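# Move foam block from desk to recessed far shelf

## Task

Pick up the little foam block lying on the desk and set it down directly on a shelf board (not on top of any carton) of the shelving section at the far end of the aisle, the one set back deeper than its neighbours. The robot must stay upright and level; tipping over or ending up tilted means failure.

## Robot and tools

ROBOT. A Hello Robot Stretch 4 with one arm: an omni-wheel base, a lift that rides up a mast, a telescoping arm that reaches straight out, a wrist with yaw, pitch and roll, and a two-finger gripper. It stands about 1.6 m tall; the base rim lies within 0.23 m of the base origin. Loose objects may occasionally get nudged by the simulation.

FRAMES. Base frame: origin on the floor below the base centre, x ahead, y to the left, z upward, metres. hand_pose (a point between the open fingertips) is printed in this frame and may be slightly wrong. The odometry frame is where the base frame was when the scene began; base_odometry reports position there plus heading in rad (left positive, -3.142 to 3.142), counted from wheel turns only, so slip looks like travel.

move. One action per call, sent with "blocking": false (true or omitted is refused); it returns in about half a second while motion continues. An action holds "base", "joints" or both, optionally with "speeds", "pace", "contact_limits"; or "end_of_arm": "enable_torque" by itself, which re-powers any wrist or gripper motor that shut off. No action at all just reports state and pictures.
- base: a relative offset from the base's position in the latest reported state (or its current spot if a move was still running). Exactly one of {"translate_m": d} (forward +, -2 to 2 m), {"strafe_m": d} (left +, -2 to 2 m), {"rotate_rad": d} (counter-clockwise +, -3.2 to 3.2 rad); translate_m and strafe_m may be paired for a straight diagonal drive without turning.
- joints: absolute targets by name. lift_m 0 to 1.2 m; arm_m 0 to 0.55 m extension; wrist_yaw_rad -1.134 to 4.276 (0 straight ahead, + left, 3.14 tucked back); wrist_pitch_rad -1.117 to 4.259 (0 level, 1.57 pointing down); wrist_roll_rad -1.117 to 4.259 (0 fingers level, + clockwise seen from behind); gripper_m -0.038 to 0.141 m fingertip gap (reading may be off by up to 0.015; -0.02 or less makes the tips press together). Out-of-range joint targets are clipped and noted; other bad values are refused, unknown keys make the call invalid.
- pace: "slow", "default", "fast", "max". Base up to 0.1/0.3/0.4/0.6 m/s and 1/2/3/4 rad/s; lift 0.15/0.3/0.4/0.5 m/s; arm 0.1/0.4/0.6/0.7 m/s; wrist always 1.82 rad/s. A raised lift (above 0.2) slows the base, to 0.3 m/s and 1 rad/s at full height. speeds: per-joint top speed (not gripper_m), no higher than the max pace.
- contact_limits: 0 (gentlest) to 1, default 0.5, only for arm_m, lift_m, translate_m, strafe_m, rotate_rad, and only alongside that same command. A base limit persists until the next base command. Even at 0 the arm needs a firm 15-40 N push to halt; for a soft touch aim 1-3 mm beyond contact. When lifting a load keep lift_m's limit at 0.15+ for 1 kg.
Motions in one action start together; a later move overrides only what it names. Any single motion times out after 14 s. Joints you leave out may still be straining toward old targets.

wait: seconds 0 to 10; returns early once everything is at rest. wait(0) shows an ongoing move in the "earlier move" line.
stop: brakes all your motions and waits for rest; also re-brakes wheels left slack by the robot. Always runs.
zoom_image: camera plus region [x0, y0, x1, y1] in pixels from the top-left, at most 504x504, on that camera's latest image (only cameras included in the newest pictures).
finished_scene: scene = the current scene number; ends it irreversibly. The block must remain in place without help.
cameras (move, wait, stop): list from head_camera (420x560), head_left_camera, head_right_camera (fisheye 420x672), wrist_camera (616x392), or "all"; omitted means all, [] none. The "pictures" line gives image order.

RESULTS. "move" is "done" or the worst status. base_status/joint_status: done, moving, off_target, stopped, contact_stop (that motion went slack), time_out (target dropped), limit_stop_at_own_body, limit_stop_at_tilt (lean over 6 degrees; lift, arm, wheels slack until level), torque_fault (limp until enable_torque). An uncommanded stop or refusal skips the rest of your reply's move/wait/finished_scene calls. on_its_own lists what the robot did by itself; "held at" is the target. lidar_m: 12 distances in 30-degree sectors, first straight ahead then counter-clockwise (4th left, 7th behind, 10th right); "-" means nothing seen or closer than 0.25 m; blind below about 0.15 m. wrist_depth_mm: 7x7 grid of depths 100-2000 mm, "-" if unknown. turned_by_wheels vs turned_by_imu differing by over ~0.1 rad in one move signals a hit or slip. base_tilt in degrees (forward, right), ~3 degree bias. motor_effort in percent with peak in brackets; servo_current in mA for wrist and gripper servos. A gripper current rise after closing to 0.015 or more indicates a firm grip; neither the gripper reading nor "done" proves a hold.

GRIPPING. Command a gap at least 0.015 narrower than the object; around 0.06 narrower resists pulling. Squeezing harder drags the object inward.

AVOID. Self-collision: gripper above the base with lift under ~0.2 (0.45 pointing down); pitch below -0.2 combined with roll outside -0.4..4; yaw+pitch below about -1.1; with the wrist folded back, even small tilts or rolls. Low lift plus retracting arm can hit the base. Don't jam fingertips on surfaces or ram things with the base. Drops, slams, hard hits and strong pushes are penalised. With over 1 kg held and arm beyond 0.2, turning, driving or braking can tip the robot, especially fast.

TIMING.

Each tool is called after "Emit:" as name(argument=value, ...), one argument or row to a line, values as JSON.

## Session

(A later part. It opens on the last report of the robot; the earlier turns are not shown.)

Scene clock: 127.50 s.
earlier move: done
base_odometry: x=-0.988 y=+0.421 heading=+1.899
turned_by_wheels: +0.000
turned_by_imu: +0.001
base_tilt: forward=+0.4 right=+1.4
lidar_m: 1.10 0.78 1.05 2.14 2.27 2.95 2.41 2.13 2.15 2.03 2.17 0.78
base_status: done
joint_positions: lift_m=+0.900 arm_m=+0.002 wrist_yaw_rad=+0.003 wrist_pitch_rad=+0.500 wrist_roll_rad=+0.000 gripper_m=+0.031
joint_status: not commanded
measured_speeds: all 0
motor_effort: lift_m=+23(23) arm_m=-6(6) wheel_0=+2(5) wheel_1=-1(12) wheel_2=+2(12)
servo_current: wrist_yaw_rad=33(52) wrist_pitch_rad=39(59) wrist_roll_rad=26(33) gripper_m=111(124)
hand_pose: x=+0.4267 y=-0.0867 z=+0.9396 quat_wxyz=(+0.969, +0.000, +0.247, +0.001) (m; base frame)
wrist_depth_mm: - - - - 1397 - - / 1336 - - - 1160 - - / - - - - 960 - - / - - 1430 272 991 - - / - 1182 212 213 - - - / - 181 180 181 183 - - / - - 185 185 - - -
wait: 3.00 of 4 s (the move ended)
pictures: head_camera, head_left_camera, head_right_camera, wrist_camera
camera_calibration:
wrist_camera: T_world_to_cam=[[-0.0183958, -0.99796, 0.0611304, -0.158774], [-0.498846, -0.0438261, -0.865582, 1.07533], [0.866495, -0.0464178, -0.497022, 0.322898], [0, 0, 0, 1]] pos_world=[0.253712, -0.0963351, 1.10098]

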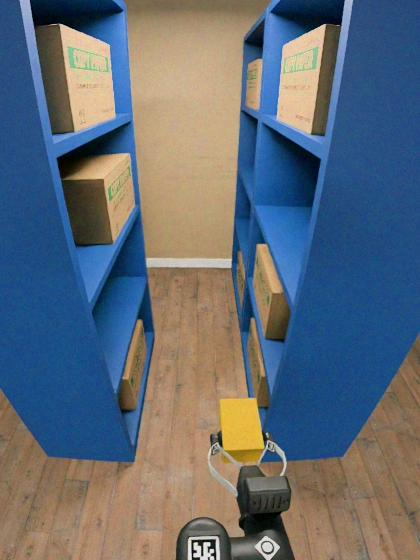

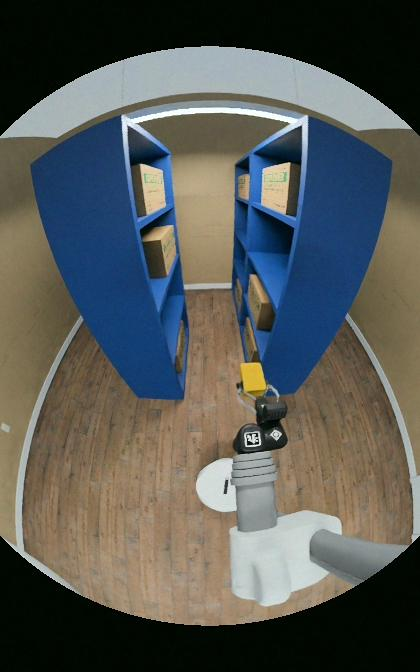

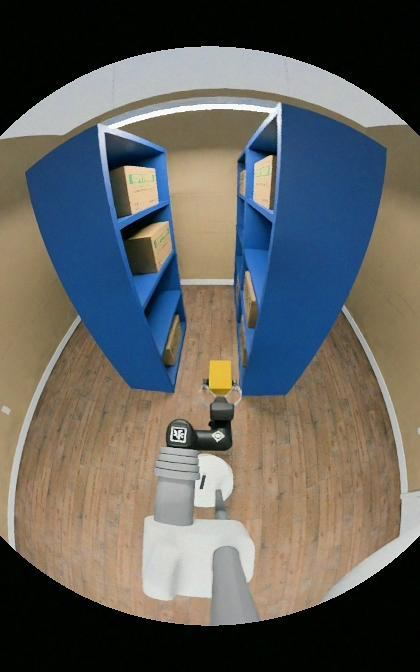

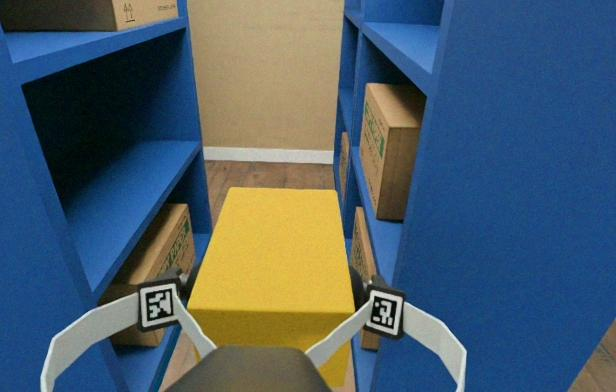

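Emit:
move(
  joints={"wrist_yaw_rad": 2.6},
  blocking=false,
  cameras=[],
)

Emit:
wait(
  seconds=1.1,
  cameras=["head_left_camera"],
)

Emit:
move(
  base={"translate_m": 1.25},
  blocking=false,
  contact_limits={"translate_m": 0.2},
  cameras=[],
)

Emit:
wait(
  seconds=5,
)

Scene clock: 173.60 s.
move: moving
base_odometry: x=-0.988 y=+0.421 heading=+1.899
turned_by_wheels: +0.000
turned_by_imu: -0.001
base_tilt: forward=+0.3 right=+1.5
lidar_m: 1.10 0.83 1.07 2.14 2.25 2.97 2.40 2.16 2.12 2.05 2.14 0.79
base_status: not commanded
joint_positions: lift_m=+0.900 arm_m=+0.002 wrist_yaw_rad=+0.600 wrist_pitch_rad=+0.500 wrist_roll_rad=+0.000 gripper_m=+0.031
joint_status: wrist_yaw_rad moving
measured_speeds: translate_m=+0.000 strafe_m=+0.000 rotate_rad=+0.000 lift_m=+0.000 arm_m=+0.000 wrist_yaw_rad=+1.816 wrist_pitch_rad=+0.000 wrist_roll_rad=+0.000
motor_effort: lift_m=+23(23) arm_m=-6(6) wheel_0=+2(3) wheel_1=-1(1) wheel_2=+2(2)
servo_current: wrist_yaw_rad=78(111) wrist_pitch_rad=33(46) wrist_roll_rad=33(33) gripper_m=111(117)
hand_pose: x=+0.4316 y=+0.0708 z=+0.9396 quat_wxyz=(+0.926, -0.073, +0.236, +0.286) (m; base frame)
wrist_depth_mm: - - - - - - 1808 / - - - 1537 - - 1863 / - - - - - - - / - - 253 257 - - 1160 / 1661 1708 211 213 1808 1808 1008 / 1430 185 180 181 184 1499 1060 / 1205 1205 185 185 1255 1182 904
pictures: none
No camera images: "cameras" was empty.

Scene clock: 174.70 s.
earlier move: moving
base_odometry: x=-0.988 y=+0.421 heading=+1.899
turned_by_wheels: +0.000
turned_by_imu: +0.000
base_tilt: forward=+0.4 right=+1.5
lidar_m: 1.10 0.80 1.10 2.15 2.27 2.95 2.39 2.12 2.14 2.04 2.15 0.77
base_status: not commanded
joint_positions: lift_m=+0.900 arm_m=+0.002 wrist_yaw_rad=+2.538 wrist_pitch_rad=+0.500 wrist_roll_rad=+0.000 gripper_m=+0.031
joint_status: wrist_yaw_rad moving
measured_speeds: translate_m=+0.000 strafe_m=+0.000 rotate_rad=+0.000 lift_m=+0.000 arm_m=+0.000 wrist_yaw_rad=+0.999 wrist_pitch_rad=+0.000 wrist_roll_rad=+0.000
motor_effort: lift_m=+23(23) arm_m=-6(6) wheel_0=+2(3) wheel_1=-1(1) wheel_2=+2(2)
servo_current: wrist_yaw_rad=39(111) wrist_pitch_rad=39(59) wrist_roll_rad=26(33) gripper_m=111(117)
hand_pose: x=+0.0147 y=+0.2157 z=+0.9396 quat_wxyz=(+0.288, -0.236, +0.074, +0.925) (m; base frame)
wrist_depth_mm: - - - - - - - / - - - - - - - / - - - - - - - / - - - 272 - - - / 1708 1756 220 213 1808 1808 1808 / 1430 186 180 181 183 1576 1499 / 1182 1229 185 185 1255 1205 1308
wait: 1.10 s; no rest
pictures: head_left_camera

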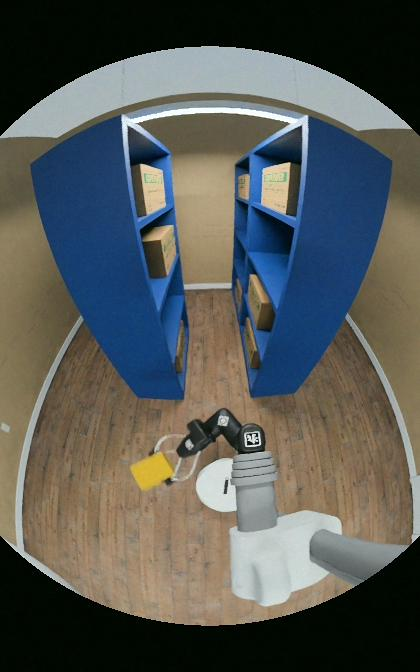

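Scene clock: 175.20 s.
move: moving
base_odometry: x=-0.999 y=+0.452 heading=+1.899
turned_by_wheels: +0.000
turned_by_imu: +0.000
base_tilt: forward=+0.4 right=+1.4
lidar_m: 1.08 0.80 1.06 2.14 2.25 3.01 2.42 2.17 2.12 2.06 1.03 0.73
base_status: translate_m moving
joint_positions: lift_m=+0.900 arm_m=+0.002 wrist_yaw_rad=+2.597 wrist_pitch_rad=+0.500 wrist_roll_rad=+0.000 gripper_m=+0.031
joint_status: all done
measured_speeds: translate_m=+0.124 strafe_m=-0.001 rotate_rad=+0.006 lift_m=+0.000 arm_m=+0.000 wrist_yaw_rad=+0.000 wrist_pitch_rad=+0.000 wrist_roll_rad=+0.000
motor_effort: lift_m=+23(23) arm_m=-6(6) wheel_0=+6(7) wheel_1=+4(6) wheel_2=-9(9)
servo_current: wrist_yaw_rad=33(46) wrist_pitch_rad=39(59) wrist_roll_rad=26(33) gripper_m=104(117)
contact_limits: translate_m 0.2
hand_pose: x=+0.0022 y=+0.2060 z=+0.9396 quat_wxyz=(+0.261, -0.238, +0.067, +0.933) (m; base frame)
wrist_depth_mm: - - - - - - - / - - - - - - - / - - - - - - - / - - - 272 - - - / 1708 1756 220 213 1808 1808 1808 / 1430 185 180 181 184 1576 1499 / 1182 1229 185 185 1229 1182 1308
pictures: none
No camera images: "cameras" was empty.

Scene clock: 180.20 s.
earlier move: moving
base_odometry: x=-1.391 y=+1.604 heading=+1.899
turned_by_wheels: +0.000
turned_by_imu: -0.002
base_tilt: forward=+0.5 right=+1.3
lidar_m: 1.13 0.42 0.32 0.29 0.30 0.47 - 0.38 0.25 0.25 0.26 0.37
base_status: translate_m moving
joint_positions: lift_m=+0.900 arm_m=+0.002 wrist_yaw_rad=+2.597 wrist_pitch_rad=+0.500 wrist_roll_rad=+0.000 gripper_m=+0.031
joint_status: all done
measured_speeds: all 0
motor_effort: lift_m=+23(23) arm_m=-6(6) wheel_0=+2(8) wheel_1=-1(7) wheel_2=+0(10)
servo_current: wrist_yaw_rad=33(46) wrist_pitch_rad=46(65) wrist_roll_rad=26(33) gripper_m=104(124)
contact_limits: translate_m 0.2
hand_pose: x=+0.0022 y=+0.2059 z=+0.9396 quat_wxyz=(+0.261, -0.238, +0.067, +0.933) (m; base frame)
wrist_depth_mm: - - - - - - - / - - 634 462 473 - - / - - - 368 306 - - / - - - 258 274 237 - / 1708 1756 220 213 - - 203 / 1430 185 180 181 183 - - / 1205 1255 185 185 - - -
wait: 5.00 s; no rest
pictures: head_camera, head_left_camera, head_right_camera, wrist_camera
camera_calibration:
wrist_camera: T_world_to_cam=[[0.535487, 0.842328, 0.0611281, -0.254771], [0.448673, -0.222416, -0.865577, 0.911091], [-0.715504, 0.490932, -0.497031, 0.597111], [0, 0, 0, 1]] pos_world=[0.15488, 0.124101, 1.10098]

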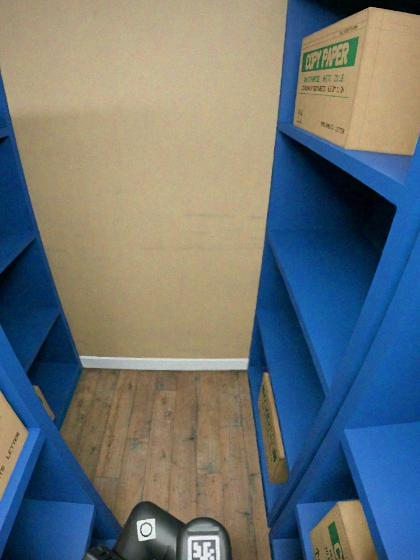

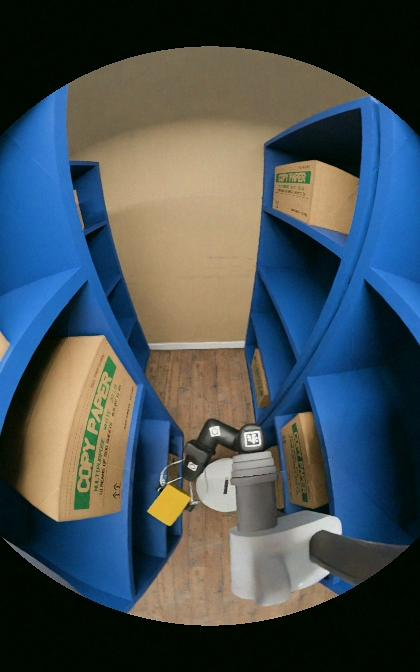

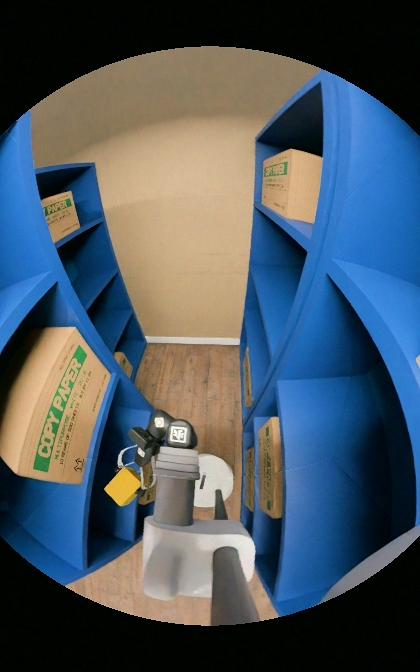

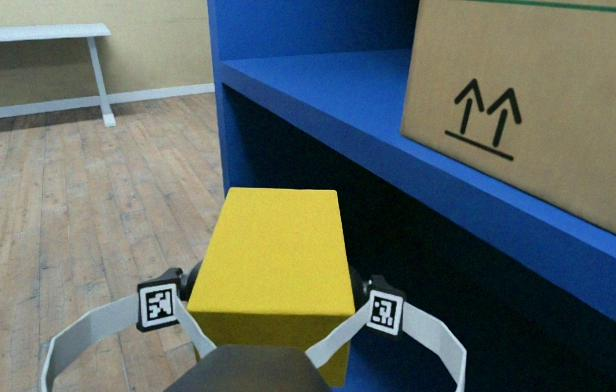

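Emit:
move(
  base={"translate_m": 0.81, "strafe_m": 0.0},
  blocking=false,
  contact_limits={"translate_m": 0.2},
  cameras=[],
)

Emit:
wait(
  seconds=4,
  cameras=["head_left_camera", "head_right_camera"],
)

Scene clock: 198.20 s.
earlier move: done
move: moving
base_odometry: x=-1.402 y=+1.635 heading=+1.899
turned_by_wheels: +0.000
turned_by_imu: -0.001
base_tilt: forward=+0.4 right=+1.3
lidar_m: 1.17 0.43 0.31 0.30 0.33 0.45 - 0.36 0.25 0.25 0.26 0.39
base_status: translate_m moving; strafe_m moving
joint_positions: lift_m=+0.900 arm_m=+0.002 wrist_yaw_rad=+2.597 wrist_pitch_rad=+0.500 wrist_roll_rad=+0.000 gripper_m=+0.031
joint_status: not commanded
measured_speeds: translate_m=+0.124 strafe_m=+0.000 rotate_rad=-0.005 lift_m=+0.000 arm_m=+0.000 wrist_yaw_rad=+0.000 wrist_pitch_rad=+0.000 wrist_roll_rad=+0.000
motor_effort: lift_m=+23(23) arm_m=-6(6) wheel_0=+6(7) wheel_1=+4(7) wheel_2=-10(10)
servo_current: wrist_yaw_rad=33(46) wrist_pitch_rad=39(52) wrist_roll_rad=26(26) gripper_m=111(117)
contact_limits: translate_m 0.2
hand_pose: x=+0.0022 y=+0.2059 z=+0.9396 quat_wxyz=(+0.261, -0.238, +0.067, +0.933) (m; base frame)
wrist_depth_mm: - - - - - - - / - - - 466 427 - - / - - - 368 310 - - / - - - 257 276 238 - / 1708 1756 220 213 - - 204 / 1430 185 180 181 183 - - / 1205 1229 185 185 - - -
pictures: none
No camera images: "cameras" was empty.

Scene clock: 201.87 s.
earlier move: done
base_odometry: x=-1.653 y=+2.371 heading=+1.899
turned_by_wheels: +0.000
turned_by_imu: -0.001
base_tilt: forward=+0.4 right=+1.4
lidar_m: 0.54 0.58 0.77 0.74 0.50 0.46 1.11 0.39 0.28 0.25 0.29 0.41
base_status: done
joint_positions: lift_m=+0.900 arm_m=+0.002 wrist_yaw_rad=+2.597 wrist_pitch_rad=+0.500 wrist_roll_rad=+0.000 gripper_m=+0.031
joint_status: not commanded
measured_speeds: all 0
motor_effort: lift_m=+23(23) arm_m=-6(6) wheel_0=+2(7) wheel_1=+1(7) wheel_2=+0(11)
servo_current: wrist_yaw_rad=46(46) wrist_pitch_rad=39(59) wrist_roll_rad=33(33) gripper_m=104(117)
contact_limits: translate_m 0.2
hand_pose: x=+0.0022 y=+0.2059 z=+0.9396 quat_wxyz=(+0.261, -0.238, +0.067, +0.933) (m; base frame)
wrist_depth_mm: - - 512 - - - - / - - - - - - - / - - - - - - - / - - 254 257 - - - / 1708 1756 211 213 - - - / 1430 186 180 181 183 960 732 / 1182 1205 185 185 1098 878 741
wait: 3.67 of 4 s (the move ended)
pictures: head_left_camera, head_right_camera

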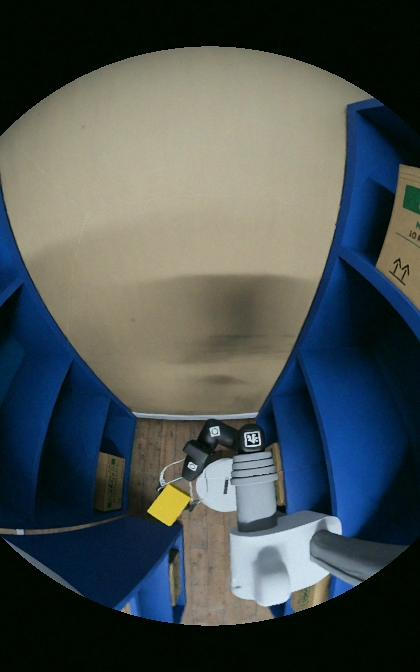

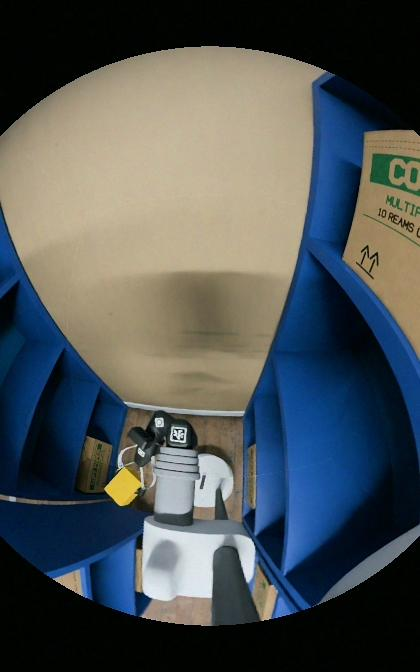

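Emit:
move(
  joints={"wrist_yaw_rad": 1.57},
  blocking=false,
  cameras=[],
)

Emit:
wait(
  seconds=1,
  cameras=["wrist_camera"],
)

Emit:
move(
  base={"rotate_rad": 1.57},
  joints={"wrist_yaw_rad": 0.0},
  speeds={"wrist_yaw_rad": 0.8},
  pace="slow",
  blocking=false,
  contact_limits={"rotate_rad": 0.2},
  cameras=[],
)

Emit:
wait(
  seconds=4,
)

Scene clock: 210.77 s.
move: moving
base_odometry: x=-1.653 y=+2.371 heading=+1.899
turned_by_wheels: +0.000
turned_by_imu: -0.001
base_tilt: forward=+0.3 right=+1.5
lidar_m: 0.54 0.58 0.34 0.30 0.53 0.48 1.10 0.38 0.27 0.25 0.28 0.41
base_status: not commanded
joint_positions: lift_m=+0.900 arm_m=+0.002 wrist_yaw_rad=+2.000 wrist_pitch_rad=+0.500 wrist_roll_rad=+0.000 gripper_m=+0.031
joint_status: wrist_yaw_rad moving
measured_speeds: translate_m=+0.000 strafe_m=+0.000 rotate_rad=+0.000 lift_m=+0.000 arm_m=+0.000 wrist_yaw_rad=-1.810 wrist_pitch_rad=+0.000 wrist_roll_rad=+0.000
motor_effort: lift_m=+23(23) arm_m=-6(6) wheel_0=+2(2) wheel_1=+1(1) wheel_2=+0(0)
servo_current: wrist_yaw_rad=98(130) wrist_pitch_rad=46(52) wrist_roll_rad=26(33) gripper_m=98(124)
contact_limits: translate_m 0.2
hand_pose: x=+0.1475 y=+0.2665 z=+0.9396 quat_wxyz=(+0.524, -0.208, +0.134, +0.815) (m; base frame)
wrist_depth_mm: 492 - - - - - - / - - 842 - - - - / - - - - - - - / - - 253 258 - - - / - - 211 213 - - - / - 176 180 181 183 768 741 / 946 - 148 185 1008 - -
pictures: none
No camera images: "cameras" was empty.

Scene clock: 211.47 s.
earlier move: done
base_odometry: x=-1.653 y=+2.371 heading=+1.899
turned_by_wheels: +0.000
turned_by_imu: +0.000
base_tilt: forward=+0.3 right=+1.5
lidar_m: 0.53 0.57 0.38 0.74 0.50 0.43 1.11 0.39 0.27 0.25 0.26 0.40
base_status: not commanded
joint_positions: lift_m=+0.900 arm_m=+0.002 wrist_yaw_rad=+1.573 wrist_pitch_rad=+0.500 wrist_roll_rad=+0.000 gripper_m=+0.031
joint_status: all done
measured_speeds: all 0
motor_effort: lift_m=+23(23) arm_m=-6(6) wheel_0=+2(2) wheel_1=+1(1) wheel_2=+0(0)
servo_current: wrist_yaw_rad=39(130) wrist_pitch_rad=46(52) wrist_roll_rad=26(33) gripper_m=111(124)
contact_limits: translate_m 0.2
hand_pose: x=+0.2601 y=+0.2533 z=+0.9396 quat_wxyz=(+0.684, -0.175, +0.175, +0.686) (m; base frame)
wrist_depth_mm: - - - - - 640 445 / - - - - - 676 442 / - - - - - 741 424 / - - 254 257 1042 - 442 / - 1078 211 213 878 - 439 / - 185 180 181 184 - 436 / - 1118 185 185 - - 430
wait: 0.70 of 1 s (the move ended)
pictures: wrist_camera
camera_calibration:
wrist_camera: T_world_to_cam=[[0.997955, -0.0186187, 0.0611423, -0.335004], [0.0437251, -0.498853, -0.865583, 0.981255], [0.0466171, 0.866486, -0.497019, 0.465043], [0, 0, 0, 1]] pos_world=[0.269735, 0.0803117, 1.10098]

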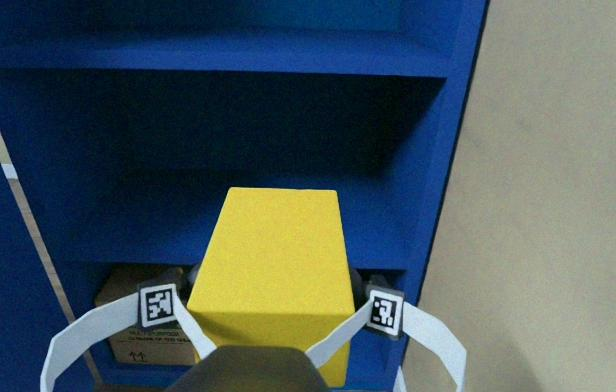

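Scene clock: 211.97 s.
move: moving
base_odometry: x=-1.653 y=+2.371 heading=+2.029
turned_by_wheels: +0.130
turned_by_imu: +0.128
base_tilt: forward=+0.3 right=+1.2
lidar_m: 0.53 0.45 0.76 0.74 0.45 0.52 0.79 0.34 0.26 0.26 0.28 0.47
base_status: rotate_rad moving
joint_positions: lift_m=+0.900 arm_m=+0.002 wrist_yaw_rad=+1.250 wrist_pitch_rad=+0.500 wrist_roll_rad=+0.000 gripper_m=+0.031
joint_status: wrist_yaw_rad moving
measured_speeds: translate_m=+0.001 strafe_m=+0.000 rotate_rad=+0.493 lift_m=+0.000 arm_m=+0.000 wrist_yaw_rad=-0.800 wrist_pitch_rad=+0.000 wrist_roll_rad=+0.000
motor_effort: lift_m=+23(23) arm_m=-6(6) wheel_0=-5(7) wheel_1=-6(6) wheel_2=-7(7)
servo_current: wrist_yaw_rad=72(91) wrist_pitch_rad=39(52) wrist_roll_rad=26(33) gripper_m=111(111)
contact_limits: rotate_rad 0.2
hand_pose: x=+0.3362 y=+0.2125 z=+0.9396 quat_wxyz=(+0.786, -0.145, +0.201, +0.567) (m; base frame)
wrist_depth_mm: - - - - 691 421 340 / - - - - 715 427 345 / - - - - 798 436 347 / - - 255 258 - 424 353 / - - 211 213 - 433 357 / 960 186 180 181 183 433 362 / 917 1008 185 185 - 144 366
pictures: none
No camera images: "cameras" was empty.

Scene clock: 214.33 s.
earlier move: done
base_odometry: x=-1.653 y=+2.371 heading=-2.815
turned_by_wheels: +1.440
turned_by_imu: +1.420
base_tilt: forward=+0.4 right=+1.4
lidar_m: 0.74 0.48 0.46 1.15 0.40 0.30 0.27 0.30 0.40 0.54 0.58 0.77
base_status: done
joint_positions: lift_m=+0.900 arm_m=+0.002 wrist_yaw_rad=+0.003 wrist_pitch_rad=+0.500 wrist_roll_rad=+0.000 gripper_m=+0.031
joint_status: all done
measured_speeds: all 0
motor_effort: lift_m=+23(23) arm_m=-6(6) wheel_0=-4(7) wheel_1=-3(6) wheel_2=-1(7)
servo_current: wrist_yaw_rad=26(91) wrist_pitch_rad=46(59) wrist_roll_rad=26(33) gripper_m=104(117)
contact_limits: rotate_rad 0.2
hand_pose: x=+0.4267 y=-0.0865 z=+0.9396 quat_wxyz=(+0.969, +0.000, +0.247, +0.002) (m; base frame)
wrist_depth_mm: - - - - - - - / - - - - - - - / - - - - - 1042 - / - - 253 257 - - - / - - 211 213 - 878 661 / - 182 180 181 183 759 - / - 891 185 185 - 144 -
wait: 2.37 of 4 s (the move ended)
pictures: head_camera, head_left_camera, head_right_camera, wrist_camera
camera_calibration:
wrist_camera: T_world_to_cam=[[-0.017901, -0.997965, 0.0611929, -0.15897], [-0.498832, -0.0441272, -0.865575, 1.07528], [0.866514, -0.0460196, -0.497027, 0.322937], [0, 0, 0, 1]] pos_world=[0.253711, -0.096336, 1.10098]

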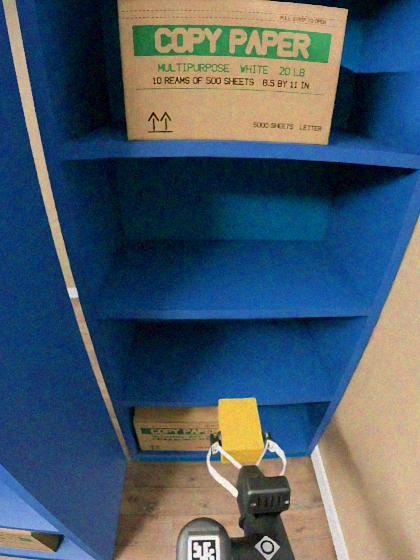

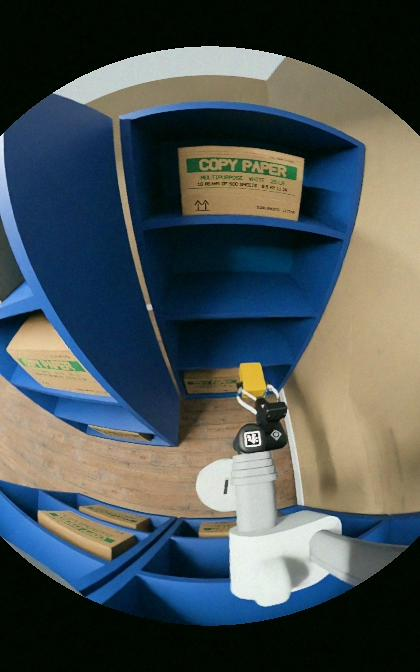

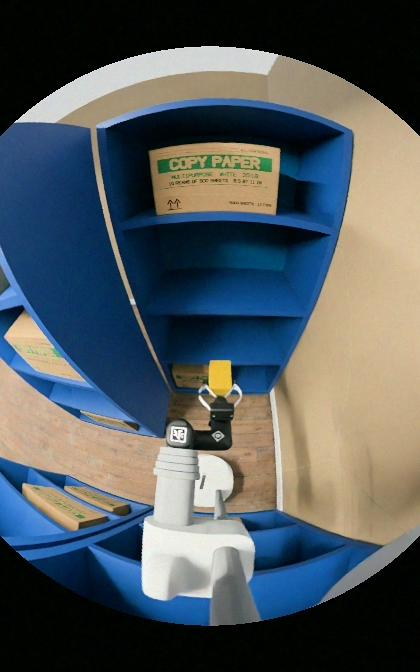

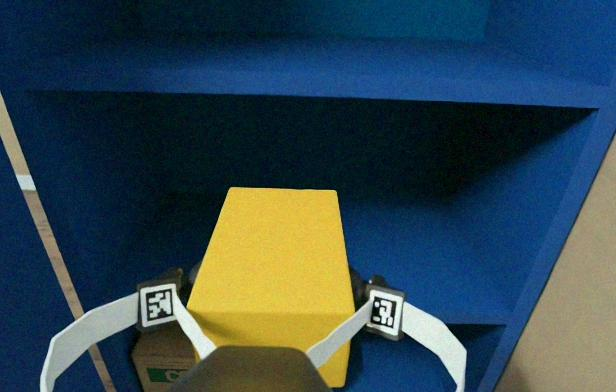

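Emit:
move(
  joints={"lift_m": 1.08},
  blocking=false,
  cameras=[],
)

Emit:
wait(
  seconds=0.8,
  cameras=["wrist_camera"],
)

Emit:
move(
  joints={"arm_m": 0.47},
  contact_limits={"arm_m": 0.1},
  blocking=false,
  cameras=[],
)

Emit:
wait(
  seconds=3,
  cameras=["wrist_camera", "head_camera"],
)

Emit:
zoom_image(
  camera="head_camera",
  region=[90, 170, 390, 420],
)

Scene clock: 228.30 s.
move: moving
base_odometry: x=-1.653 y=+2.371 heading=-2.815
turned_by_wheels: +0.000
turned_by_imu: -0.001
base_tilt: forward=+0.3 right=+1.5
lidar_m: 0.47 0.48 0.47 1.12 0.41 0.27 0.27 0.32 0.39 0.53 0.55 0.79
base_status: not commanded
joint_positions: lift_m=+0.939 arm_m=+0.002 wrist_yaw_rad=+0.003 wrist_pitch_rad=+0.500 wrist_roll_rad=+0.000 gripper_m=+0.031
joint_status: lift_m moving
measured_speeds: translate_m=+0.000 strafe_m=+0.000 rotate_rad=+0.000 lift_m=+0.149 arm_m=+0.000 wrist_yaw_rad=+0.000 wrist_pitch_rad=+0.000 wrist_roll_rad=+0.000
motor_effort: lift_m=+25(28) arm_m=-6(6) wheel_0=-4(4) wheel_1=-3(3) wheel_2=-1(1)
servo_current: wrist_yaw_rad=39(46) wrist_pitch_rad=52(52) wrist_roll_rad=26(33) gripper_m=111(117)
contact_limits: rotate_rad 0.2
hand_pose: x=+0.4267 y=-0.0865 z=+0.9788 quat_wxyz=(+0.969, +0.000, +0.247, +0.002) (m; base frame)
wrist_depth_mm: - - - - - 891 - / - - - - - - - / - - - - - - - / - - 254 257 - - - / - - 211 214 - - 661 / - 176 180 181 183 778 - / - 904 185 185 - 144 -
pictures: none
No camera images: "cameras" was empty.

Scene clock: 229.10 s.
earlier move: moving
base_odometry: x=-1.653 y=+2.371 heading=-2.815
turned_by_wheels: +0.000
turned_by_imu: +0.000
base_tilt: forward=+0.4 right=+1.2
lidar_m: 0.74 0.52 0.47 1.13 0.41 0.28 0.27 0.29 0.36 0.53 0.57 0.78
base_status: not commanded
joint_positions: lift_m=+1.071 arm_m=+0.002 wrist_yaw_rad=+0.003 wrist_pitch_rad=+0.500 wrist_roll_rad=+0.000 gripper_m=+0.031
joint_status: lift_m moving
measured_speeds: translate_m=+0.000 strafe_m=+0.000 rotate_rad=+0.000 lift_m=+0.076 arm_m=+0.000 wrist_yaw_rad=+0.000 wrist_pitch_rad=+0.000 wrist_roll_rad=+0.000
motor_effort: lift_m=+24(29) arm_m=-6(6) wheel_0=-4(4) wheel_1=-3(3) wheel_2=-1(1)
servo_current: wrist_yaw_rad=33(46) wrist_pitch_rad=39(59) wrist_roll_rad=26(33) gripper_m=104(117)
contact_limits: rotate_rad 0.2
hand_pose: x=+0.4267 y=-0.0865 z=+1.1111 quat_wxyz=(+0.969, +0.000, +0.247, +0.002) (m; base frame)
wrist_depth_mm: - - - - - - - / 530 - - - - - - / - - - - - - - / 603 - 254 257 - - 615 / - - 211 213 - - 668 / - 175 180 181 183 946 - / - - 185 185 - 788 -
wait: 0.80 s; no rest
pictures: wrist_camera
camera_calibration:
wrist_camera: T_world_to_cam=[[-0.017901, -0.997965, 0.0611929, -0.169465], [-0.498832, -0.0441272, -0.865575, 1.22373], [0.866514, -0.0460196, -0.497027, 0.408177], [0, 0, 0, 1]] pos_world=[0.253711, -0.096336, 1.27248]

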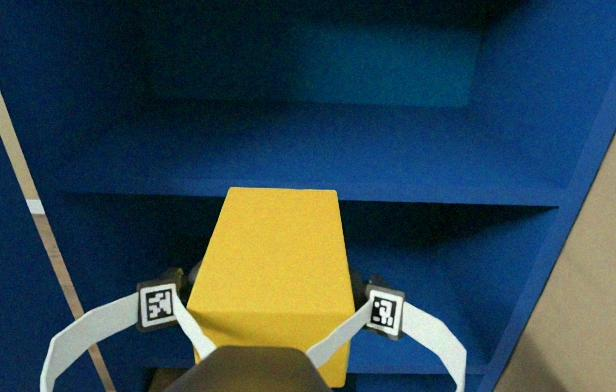

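Scene clock: 229.60 s.
move: moving
base_odometry: x=-1.653 y=+2.371 heading=-2.815
turned_by_wheels: +0.000
turned_by_imu: +0.000
base_tilt: forward=+0.3 right=+1.4
lidar_m: 0.72 0.50 0.45 1.13 0.41 0.29 0.27 0.29 0.39 0.54 0.56 0.78
base_status: not commanded
joint_positions: lift_m=+1.080 arm_m=+0.054 wrist_yaw_rad=+0.003 wrist_pitch_rad=+0.500 wrist_roll_rad=+0.000 gripper_m=+0.031
joint_status: lift_m moving; arm_m moving
measured_speeds: translate_m=+0.000 strafe_m=+0.000 rotate_rad=+0.000 lift_m=+0.000 arm_m=+0.198 wrist_yaw_rad=+0.000 wrist_pitch_rad=+0.000 wrist_roll_rad=+0.000
motor_effort: lift_m=+25(25) arm_m=+6(9) wheel_0=-4(4) wheel_1=-3(3) wheel_2=-1(1)
servo_current: wrist_yaw_rad=39(46) wrist_pitch_rad=33(52) wrist_roll_rad=26(33) gripper_m=104(124)
contact_limits: arm_m 0.1; rotate_rad 0.2
hand_pose: x=+0.4787 y=-0.0866 z=+1.1195 quat_wxyz=(+0.969, +0.000, +0.247, +0.002) (m; base frame)
wrist_depth_mm: - - - - - 854 - / - - - - - - - / - - - - - 820 - / - - 254 257 - - 585 / - - 211 213 - - 615 / - 176 180 181 184 - 691 / - - 147 185 - 750 -
pictures: none
No camera images: "cameras" was empty.

Scene clock: 231.57 s.
earlier move: done
base_odometry: x=-1.653 y=+2.371 heading=-2.815
turned_by_wheels: +0.000
turned_by_imu: +0.000
base_tilt: forward=+0.2 right=+1.5
lidar_m: 0.74 0.52 0.47 1.11 0.38 0.30 0.25 0.30 0.39 0.53 0.59 0.77
base_status: not commanded
joint_positions: lift_m=+1.080 arm_m=+0.470 wrist_yaw_rad=+0.003 wrist_pitch_rad=+0.500 wrist_roll_rad=+0.000 gripper_m=+0.031
joint_status: all done
measured_speeds: all 0
motor_effort: lift_m=+24(26) arm_m=+6(10) wheel_0=-4(5) wheel_1=-3(3) wheel_2=-1(1)
servo_current: wrist_yaw_rad=33(46) wrist_pitch_rad=46(65) wrist_roll_rad=26(33) gripper_m=111(124)
contact_limits: arm_m 0.1; rotate_rad 0.2
hand_pose: x=+0.8940 y=-0.0866 z=+1.1195 quat_wxyz=(+0.969, +0.000, +0.247, +0.002) (m; base frame)
wrist_depth_mm: 477 469 469 466 466 466 473 / 504 508 504 504 500 504 500 / 539 544 544 544 549 539 539 / - 574 569 271 585 580 580 / 433 439 215 213 442 442 449 / 359 185 181 181 185 382 384 / 304 309 185 185 322 314 332
wait: 1.97 of 3 s (the move ended)
pictures: head_camera, wrist_camera
camera_calibration:
wrist_camera: T_world_to_cam=[[-0.0181236, -0.997961, 0.0612052, -0.161474], [-0.498839, -0.0440268, -0.865576, 1.46421], [0.866505, -0.0462189, -0.497024, 0.00746259], [0, 0, 0, 1]] pos_world=[0.721011, -0.0963356, 1.28098]

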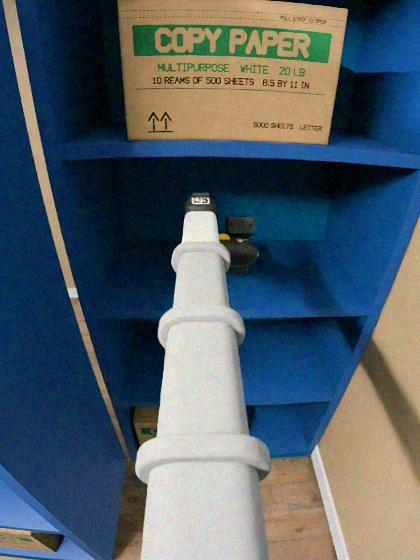

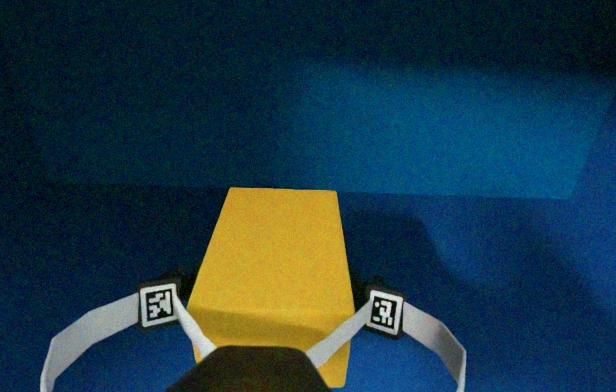

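Scaled by 1.680 from the camera's 420x560 image, which has a finer 1200x1600 frame.

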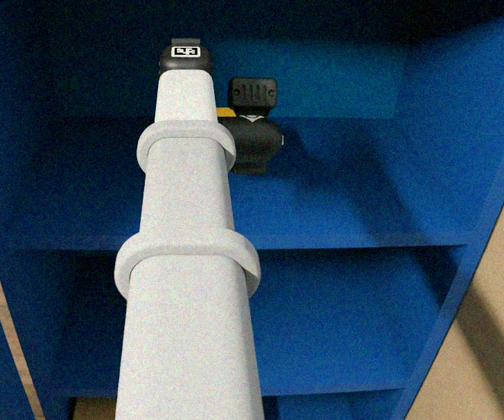

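Emit:
move(
  joints={"lift_m": 1.0, "arm_m": 0.51},
  contact_limits={"lift_m": 0.3},
  blocking=false,
  cameras=[],
)

Emit:
wait(
  seconds=1.5,
  cameras=["wrist_camera"],
)

Emit:
move(
  joints={"lift_m": 0.986},
  contact_limits={"lift_m": 0.1},
  pace="slow",
  blocking=false,
  cameras=[],
)

Emit:
wait(
  seconds=1,
  cameras=["wrist_camera", "head_camera"],
)

Scene clock: 243.97 s.
move: moving
base_odometry: x=-1.653 y=+2.371 heading=-2.815
turned_by_wheels: +0.000
turned_by_imu: -0.001
base_tilt: forward=+0.4 right=+1.4
lidar_m: 0.74 0.49 0.47 1.16 0.40 0.30 0.26 0.30 0.39 0.53 0.57 0.78
base_status: not commanded
joint_positions: lift_m=+1.041 arm_m=+0.507 wrist_yaw_rad=+0.003 wrist_pitch_rad=+0.500 wrist_roll_rad=+0.000 gripper_m=+0.031
joint_status: lift_m moving; arm_m moving
measured_speeds: translate_m=+0.000 strafe_m=+0.000 rotate_rad=+0.000 lift_m=-0.149 arm_m=+0.055 wrist_yaw_rad=+0.000 wrist_pitch_rad=+0.000 wrist_roll_rad=+0.000
motor_effort: lift_m=+11(23) arm_m=+7(8) wheel_0=-4(4) wheel_1=-3(3) wheel_2=-1(1)
servo_current: wrist_yaw_rad=39(39) wrist_pitch_rad=46(52) wrist_roll_rad=33(33) gripper_m=98(117)
contact_limits: lift_m 0.3; rotate_rad 0.2
hand_pose: x=+0.9311 y=-0.0866 z=+1.0811 quat_wxyz=(+0.969, +0.000, +0.247, +0.002) (m; base frame)
wrist_depth_mm: 436 433 436 433 436 433 430 / 469 469 466 469 466 462 462 / 508 504 508 504 508 504 504 / 455 462 445 268 530 539 535 / 382 387 220 213 404 410 413 / 317 182 181 181 186 336 340 / 268 274 185 185 283 267 294
pictures: none
No camera images: "cameras" was empty.

Scene clock: 244.80 s.
earlier move: done
base_odometry: x=-1.653 y=+2.371 heading=-2.815
turned_by_wheels: +0.000
turned_by_imu: +0.000
base_tilt: forward=+0.3 right=+1.5
lidar_m: 0.73 0.53 0.46 1.14 0.40 0.29 0.28 0.32 0.38 0.52 0.58 0.80
base_status: not commanded
joint_positions: lift_m=+1.000 arm_m=+0.510 wrist_yaw_rad=+0.003 wrist_pitch_rad=+0.500 wrist_roll_rad=+0.000 gripper_m=+0.031
joint_status: all done
measured_speeds: all 0
motor_effort: lift_m=+14(23) arm_m=+6(8) wheel_0=-4(4) wheel_1=-3(3) wheel_2=-1(1)
servo_current: wrist_yaw_rad=39(46) wrist_pitch_rad=39(59) wrist_roll_rad=26(33) gripper_m=111(117)
contact_limits: lift_m 0.3; rotate_rad 0.2
hand_pose: x=+0.9340 y=-0.0866 z=+1.0404 quat_wxyz=(+0.969, +0.000, +0.247, +0.002) (m; base frame)
wrist_depth_mm: 430 430 430 433 427 424 427 / 462 466 466 466 462 462 459 / 492 492 496 500 500 500 500 / 394 399 404 272 415 424 433 / 312 319 220 213 332 336 340 / 260 185 180 181 187 276 277 / 220 224 185 185 232 226 242
wait: 0.83 of 1.5 s (the move ended)
pictures: wrist_camera
camera_calibration:
wrist_camera: T_world_to_cam=[[-0.018173, -0.997965, 0.0611185, -0.155759], [-0.498839, -0.043927, -0.865581, 1.41567], [0.866504, -0.0462185, -0.497025, -0.0666459], [0, 0, 0, 1]] pos_world=[0.761111, -0.0963355, 1.20178]

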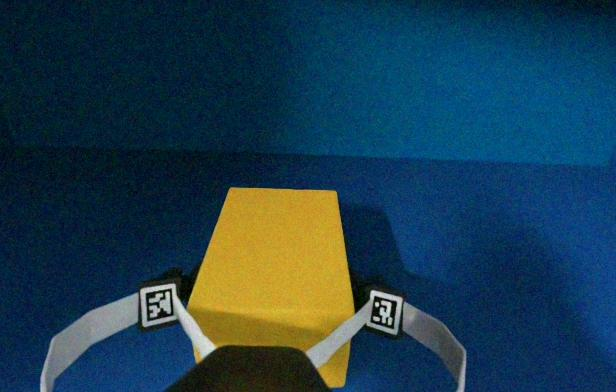

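Scene clock: 245.30 s.
move: moving
base_odometry: x=-1.653 y=+2.371 heading=-2.815
turned_by_wheels: +0.000
turned_by_imu: +0.000
base_tilt: forward=+0.4 right=+1.4
lidar_m: 0.74 0.51 0.47 1.12 0.41 0.27 0.27 0.28 0.38 0.54 0.57 0.78
base_status: not commanded
joint_positions: lift_m=+0.987 arm_m=+0.510 wrist_yaw_rad=+0.003 wrist_pitch_rad=+0.500 wrist_roll_rad=+0.000 gripper_m=+0.031
joint_status: lift_m moving
measured_speeds: translate_m=+0.000 strafe_m=+0.000 rotate_rad=+0.000 lift_m=-0.006 arm_m=+0.000 wrist_yaw_rad=+0.000 wrist_pitch_rad=+0.000 wrist_roll_rad=+0.000
motor_effort: lift_m=+13(15) arm_m=+6(6) wheel_0=-4(4) wheel_1=-2(3) wheel_2=-1(1)
servo_current: wrist_yaw_rad=39(39) wrist_pitch_rad=33(59) wrist_roll_rad=26(33) gripper_m=104(117)
contact_limits: lift_m 0.1; rotate_rad 0.2
hand_pose: x=+0.9340 y=-0.0866 z=+1.0265 quat_wxyz=(+0.969, +0.000, +0.247, +0.002) (m; base frame)
wrist_depth_mm: 430 430 430 433 430 427 427 / 462 466 462 462 462 462 462 / 492 492 484 492 496 496 496 / 373 379 387 271 399 407 410 / 297 303 219 213 315 319 322 / 244 185 179 181 187 262 262 / 204 212 185 185 219 214 228
pictures: none
No camera images: "cameras" was empty.

Scene clock: 245.60 s.
earlier move: done
base_odometry: x=-1.653 y=+2.371 heading=-2.815
turned_by_wheels: +0.000
turned_by_imu: +0.000
base_tilt: forward=+0.3 right=+1.4
lidar_m: 0.72 0.52 0.46 1.15 0.40 0.30 0.27 0.30 0.39 0.54 0.57 0.78
base_status: not commanded
joint_positions: lift_m=+0.987 arm_m=+0.510 wrist_yaw_rad=+0.003 wrist_pitch_rad=+0.500 wrist_roll_rad=+0.000 gripper_m=+0.031
joint_status: all done
measured_speeds: all 0
motor_effort: lift_m=+12(15) arm_m=+6(6) wheel_0=-4(4) wheel_1=-3(3) wheel_2=-1(1)
servo_current: wrist_yaw_rad=33(46) wrist_pitch_rad=33(59) wrist_roll_rad=26(39) gripper_m=117(117)
contact_limits: lift_m 0.1; rotate_rad 0.2
hand_pose: x=+0.9340 y=-0.0866 z=+1.0265 quat_wxyz=(+0.969, +0.000, +0.247, +0.002) (m; base frame)
wrist_depth_mm: 433 430 433 430 430 427 427 / 462 466 462 462 462 462 462 / 496 492 484 492 492 496 496 / 373 379 387 271 399 404 413 / 297 301 219 213 315 317 320 / 246 185 180 181 187 262 263 / 204 212 185 185 219 213 229
wait: 0.30 of 1 s (the move ended)
pictures: head_camera, wrist_camera
camera_calibration:
wrist_camera: T_world_to_cam=[[-0.018173, -0.997965, 0.0611185, -0.154909], [-0.498839, -0.043927, -0.865581, 1.40364], [0.866504, -0.0462185, -0.497025, -0.0735546], [0, 0, 0, 1]] pos_world=[0.761111, -0.0963355, 1.18788]

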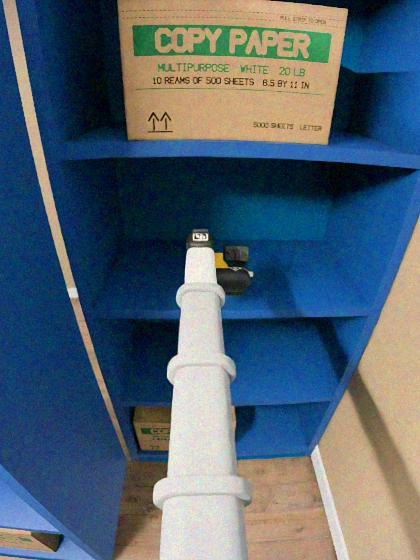

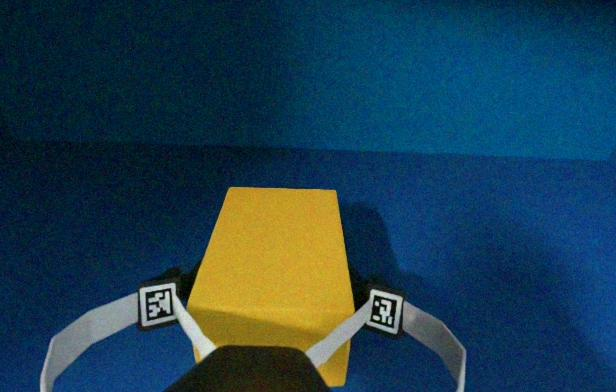

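Emit:
move(
  joints={"lift_m": 0.979},
  contact_limits={"lift_m": 0.05},
  pace="slow",
  blocking=false,
  cameras=[],
)

Emit:
wait(
  seconds=1,
  cameras=["wrist_camera"],
)

Emit:
zoom_image(
  camera="wrist_camera",
  region=[100, 160, 450, 392],
)

Scene clock: 252.00 s.
move: moving
base_odometry: x=-1.653 y=+2.371 heading=-2.815
turned_by_wheels: +0.000
turned_by_imu: -0.001
base_tilt: forward=+0.4 right=+1.3
lidar_m: 0.73 0.50 0.46 1.13 0.40 0.30 0.27 0.30 0.38 0.54 0.57 0.77
base_status: not commanded
joint_positions: lift_m=+0.980 arm_m=+0.510 wrist_yaw_rad=+0.003 wrist_pitch_rad=+0.499 wrist_roll_rad=+0.000 gripper_m=+0.031
joint_status: lift_m moving
measured_speeds: all 0
motor_effort: lift_m=+8(13) arm_m=+6(6) wheel_0=-4(4) wheel_1=-3(3) wheel_2=-1(1)
servo_current: wrist_yaw_rad=33(52) wrist_pitch_rad=33(52) wrist_roll_rad=33(33) gripper_m=111(111)
contact_limits: lift_m 0.05; rotate_rad 0.2
hand_pose: x=+0.9341 y=-0.0866 z=+1.0198 quat_wxyz=(+0.969, +0.000, +0.247, +0.002) (m; base frame)
wrist_depth_mm: 436 430 430 430 433 430 430 / 459 462 462 462 462 459 462 / 492 488 488 500 500 496 496 / 377 384 389 402 404 413 415 / 298 301 213 211 317 320 324 / 244 185 178 180 186 262 262 / 209 211 185 185 218 213 227
pictures: none
No camera images: "cameras" was empty.

Scene clock: 252.17 s.
earlier move: done
base_odometry: x=-1.653 y=+2.371 heading=-2.815
turned_by_wheels: +0.000
turned_by_imu: +0.000
base_tilt: forward=+0.4 right=+1.5
lidar_m: 0.73 0.52 0.44 1.13 0.39 0.30 0.27 0.28 0.38 0.55 0.57 0.79
base_status: not commanded
joint_positions: lift_m=+0.980 arm_m=+0.510 wrist_yaw_rad=+0.003 wrist_pitch_rad=+0.499 wrist_roll_rad=+0.000 gripper_m=+0.031
joint_status: all done
measured_speeds: all 0
motor_effort: lift_m=+10(13) arm_m=+6(6) wheel_0=-4(4) wheel_1=-3(3) wheel_2=-1(1)
servo_current: wrist_yaw_rad=39(52) wrist_pitch_rad=52(52) wrist_roll_rad=26(33) gripper_m=98(111)
contact_limits: lift_m 0.05; rotate_rad 0.2
hand_pose: x=+0.9341 y=-0.0866 z=+1.0198 quat_wxyz=(+0.969, +0.000, +0.247, +0.002) (m; base frame)
wrist_depth_mm: 436 430 433 430 433 433 430 / 459 459 459 462 462 462 462 / 488 488 488 496 496 500 496 / 377 382 389 402 407 413 418 / 298 303 212 211 315 320 322 / 244 185 179 180 186 262 260 / 208 211 185 185 218 213 227
wait: 0.17 of 1 s (the move ended)
pictures: wrist_camera
camera_calibration:
wrist_camera: T_world_to_cam=[[-0.0182197, -0.997965, 0.0611089, -0.154454], [-0.498183, -0.0439304, -0.865958, 1.39774], [0.86688, -0.0462209, -0.496369, -0.0778605], [0, 0, 0, 1]] pos_world=[0.761012, -0.0963355, 1.18117]

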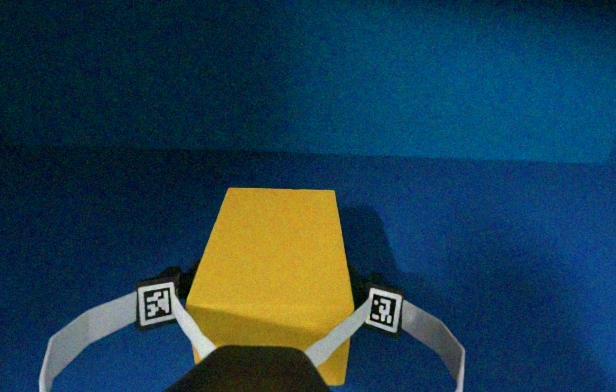

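Scaled by 1.440.

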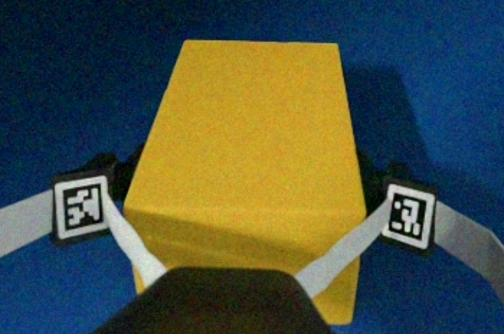

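Emit:
move(
  joints={"gripper_m": 0.125},
  blocking=false,
  cameras=[],
)

Emit:
wait(
  seconds=2,
  cameras=["wrist_camera"],
)

Emit:
move(
  joints={"arm_m": 0.3},
  blocking=false,
  cameras=[],
)

Emit:
wait(
  seconds=2,
  cameras=["wrist_camera", "head_camera"],
)

Scene clock: 258.03 s.
move: moving
base_odometry: x=-1.653 y=+2.371 heading=-2.814
turned_by_wheels: +0.000
turned_by_imu: -0.001
base_tilt: forward=+0.5 right=+1.3
lidar_m: 0.75 0.50 0.46 1.16 0.40 0.29 0.28 0.30 0.38 0.54 0.57 0.78
base_status: not commanded
joint_positions: lift_m=+0.980 arm_m=+0.510 wrist_yaw_rad=+0.003 wrist_pitch_rad=+0.498 wrist_roll_rad=+0.000 gripper_m=+0.051
joint_status: gripper_m moving
measured_speeds: translate_m=+0.000 strafe_m=+0.000 rotate_rad=+0.000 lift_m=+0.000 arm_m=+0.000 wrist_yaw_rad=+0.000 wrist_pitch_rad=-0.005 wrist_roll_rad=+0.000
motor_effort: lift_m=+10(10) arm_m=+6(6) wheel_0=-4(4) wheel_1=-3(3) wheel_2=-1(1)
servo_current: wrist_yaw_rad=46(46) wrist_pitch_rad=46(52) wrist_roll_rad=26(39) gripper_m=46(104)
contact_limits: lift_m 0.05; rotate_rad 0.2
hand_pose: x=+0.9343 y=-0.0866 z=+1.0201 quat_wxyz=(+0.969, +0.000, +0.246, +0.002) (m; base frame)
wrist_depth_mm: 433 433 433 433 433 433 433 / 459 462 462 466 466 462 466 / 484 488 496 500 500 496 500 / 384 389 394 384 410 415 424 / 301 306 220 213 320 322 327 / 247 189 183 183 188 264 264 / 204 212 191 191 219 221 229
pictures: none
No camera images: "cameras" was empty.

Scene clock: 259.37 s.
earlier move: done
base_odometry: x=-1.653 y=+2.371 heading=-2.814
turned_by_wheels: +0.000
turned_by_imu: +0.000
base_tilt: forward=+0.4 right=+1.4
lidar_m: 0.73 0.49 0.46 1.14 0.41 0.29 0.28 0.31 0.39 0.55 0.58 0.77
base_status: not commanded
joint_positions: lift_m=+0.979 arm_m=+0.510 wrist_yaw_rad=+0.003 wrist_pitch_rad=+0.499 wrist_roll_rad=+0.000 gripper_m=+0.125
joint_status: all done
measured_speeds: all 0
motor_effort: lift_m=+13(13) arm_m=+6(6) wheel_0=-4(4) wheel_1=-2(3) wheel_2=-1(1)
servo_current: wrist_yaw_rad=26(46) wrist_pitch_rad=39(52) wrist_roll_rad=26(39) gripper_m=46(117)
contact_limits: lift_m 0.05; rotate_rad 0.2
hand_pose: x=+0.9341 y=-0.0866 z=+1.0196 quat_wxyz=(+0.969, +0.000, +0.247, +0.002) (m; base frame)
wrist_depth_mm: 433 430 430 430 433 433 433 / 462 462 462 466 466 462 469 / 484 484 484 488 492 500 500 / 355 362 330 250 379 384 389 / 282 287 204 198 298 303 304 / 235 197 186 190 198 248 250 / 205 202 206 208 208 210 217
wait: 1.33 of 2 s (the move ended)
pictures: wrist_camera
camera_calibration:
wrist_camera: T_world_to_cam=[[-0.0182088, -0.997965, 0.0611068, -0.154442], [-0.498334, -0.043926, -0.865872, 1.39749], [0.866794, -0.0462181, -0.49652, -0.0777649], [0, 0, 0, 1]] pos_world=[0.761012, -0.0963355, 1.18087]

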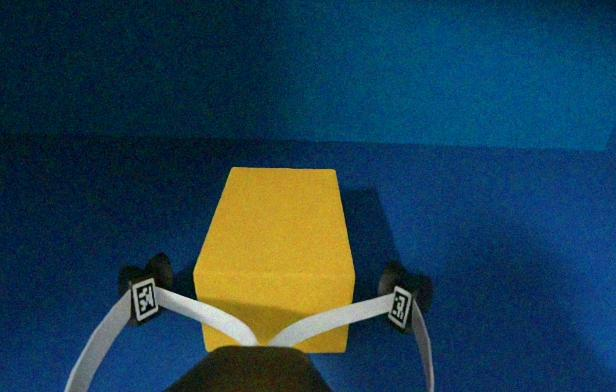

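Scene clock: 259.87 s.
move: moving
base_odometry: x=-1.653 y=+2.371 heading=-2.814
turned_by_wheels: +0.000
turned_by_imu: +0.000
base_tilt: forward=+0.3 right=+1.2
lidar_m: 0.72 0.50 0.45 1.15 0.41 0.30 0.28 0.30 0.39 0.54 0.56 0.77
base_status: not commanded
joint_positions: lift_m=+0.979 arm_m=+0.458 wrist_yaw_rad=+0.003 wrist_pitch_rad=+0.499 wrist_roll_rad=+0.000 gripper_m=+0.125
joint_status: arm_m moving
measured_speeds: translate_m=+0.000 strafe_m=+0.000 rotate_rad=+0.000 lift_m=+0.000 arm_m=-0.198 wrist_yaw_rad=+0.000 wrist_pitch_rad=+0.000 wrist_roll_rad=+0.000
motor_effort: lift_m=+13(13) arm_m=-7(9) wheel_0=-4(4) wheel_1=-2(3) wheel_2=-1(1)
servo_current: wrist_yaw_rad=33(46) wrist_pitch_rad=39(52) wrist_roll_rad=26(33) gripper_m=39(46)
contact_limits: lift_m 0.05; rotate_rad 0.2
hand_pose: x=+0.8821 y=-0.0866 z=+1.0196 quat_wxyz=(+0.969, +0.000, +0.247, +0.002) (m; base frame)
wrist_depth_mm: 477 469 473 469 469 466 473 / 508 504 504 508 504 504 500 / 452 452 459 530 535 525 539 / 355 362 347 250 379 387 392 / 282 287 267 229 300 303 306 / 235 196 231 244 201 249 250 / 205 202 211 208 208 211 218
pictures: none
No camera images: "cameras" was empty.

Scene clock: 261.10 s.
earlier move: done
base_odometry: x=-1.653 y=+2.371 heading=-2.814
turned_by_wheels: +0.000
turned_by_imu: +0.000
base_tilt: forward=+0.4 right=+1.4
lidar_m: 0.72 0.52 0.47 1.14 0.41 0.29 0.28 0.30 0.38 0.54 0.56 0.77
base_status: not commanded
joint_positions: lift_m=+0.979 arm_m=+0.300 wrist_yaw_rad=+0.003 wrist_pitch_rad=+0.500 wrist_roll_rad=+0.000 gripper_m=+0.125
joint_status: all done
measured_speeds: all 0
motor_effort: lift_m=+13(13) arm_m=-6(9) wheel_0=-4(4) wheel_1=-2(3) wheel_2=-1(1)
servo_current: wrist_yaw_rad=33(46) wrist_pitch_rad=33(52) wrist_roll_rad=33(33) gripper_m=39(52)
contact_limits: lift_m 0.05; rotate_rad 0.2
hand_pose: x=+0.7246 y=-0.0866 z=+1.0195 quat_wxyz=(+0.969, +0.000, +0.247, +0.002) (m; base frame)
wrist_depth_mm: 609 627 627 627 627 627 621 / - 661 661 668 661 676 - / 445 452 433 379 - - - / 357 364 366 370 379 387 387 / 294 291 298 298 300 304 306 / - 190 183 304 195 307 - / - 707 741 - 732 741 -
wait: 1.23 of 2 s (the move ended)
pictures: head_camera, wrist_camera
camera_calibration:
wrist_camera: T_world_to_cam=[[-0.018206, -0.997965, 0.0611123, -0.158265], [-0.498377, -0.0439299, -0.865847, 1.29309], [0.866769, -0.0462205, -0.496563, 0.103892], [0, 0, 0, 1]] pos_world=[0.551512, -0.0963355, 1.18087]

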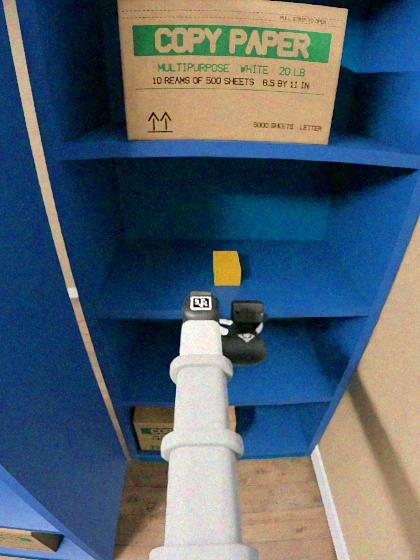

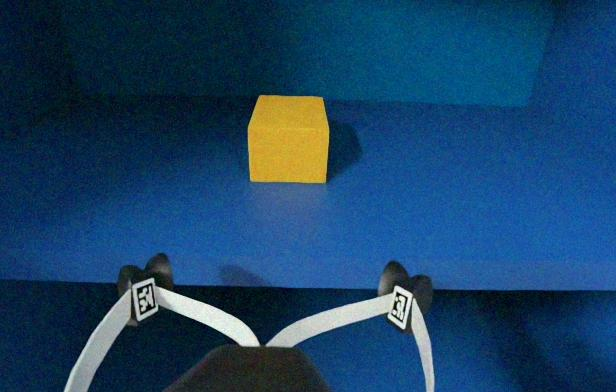

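Placed on the shelf.

Emit:
finished_scene(
  scene=1,
)

The scene is finished: the task was done.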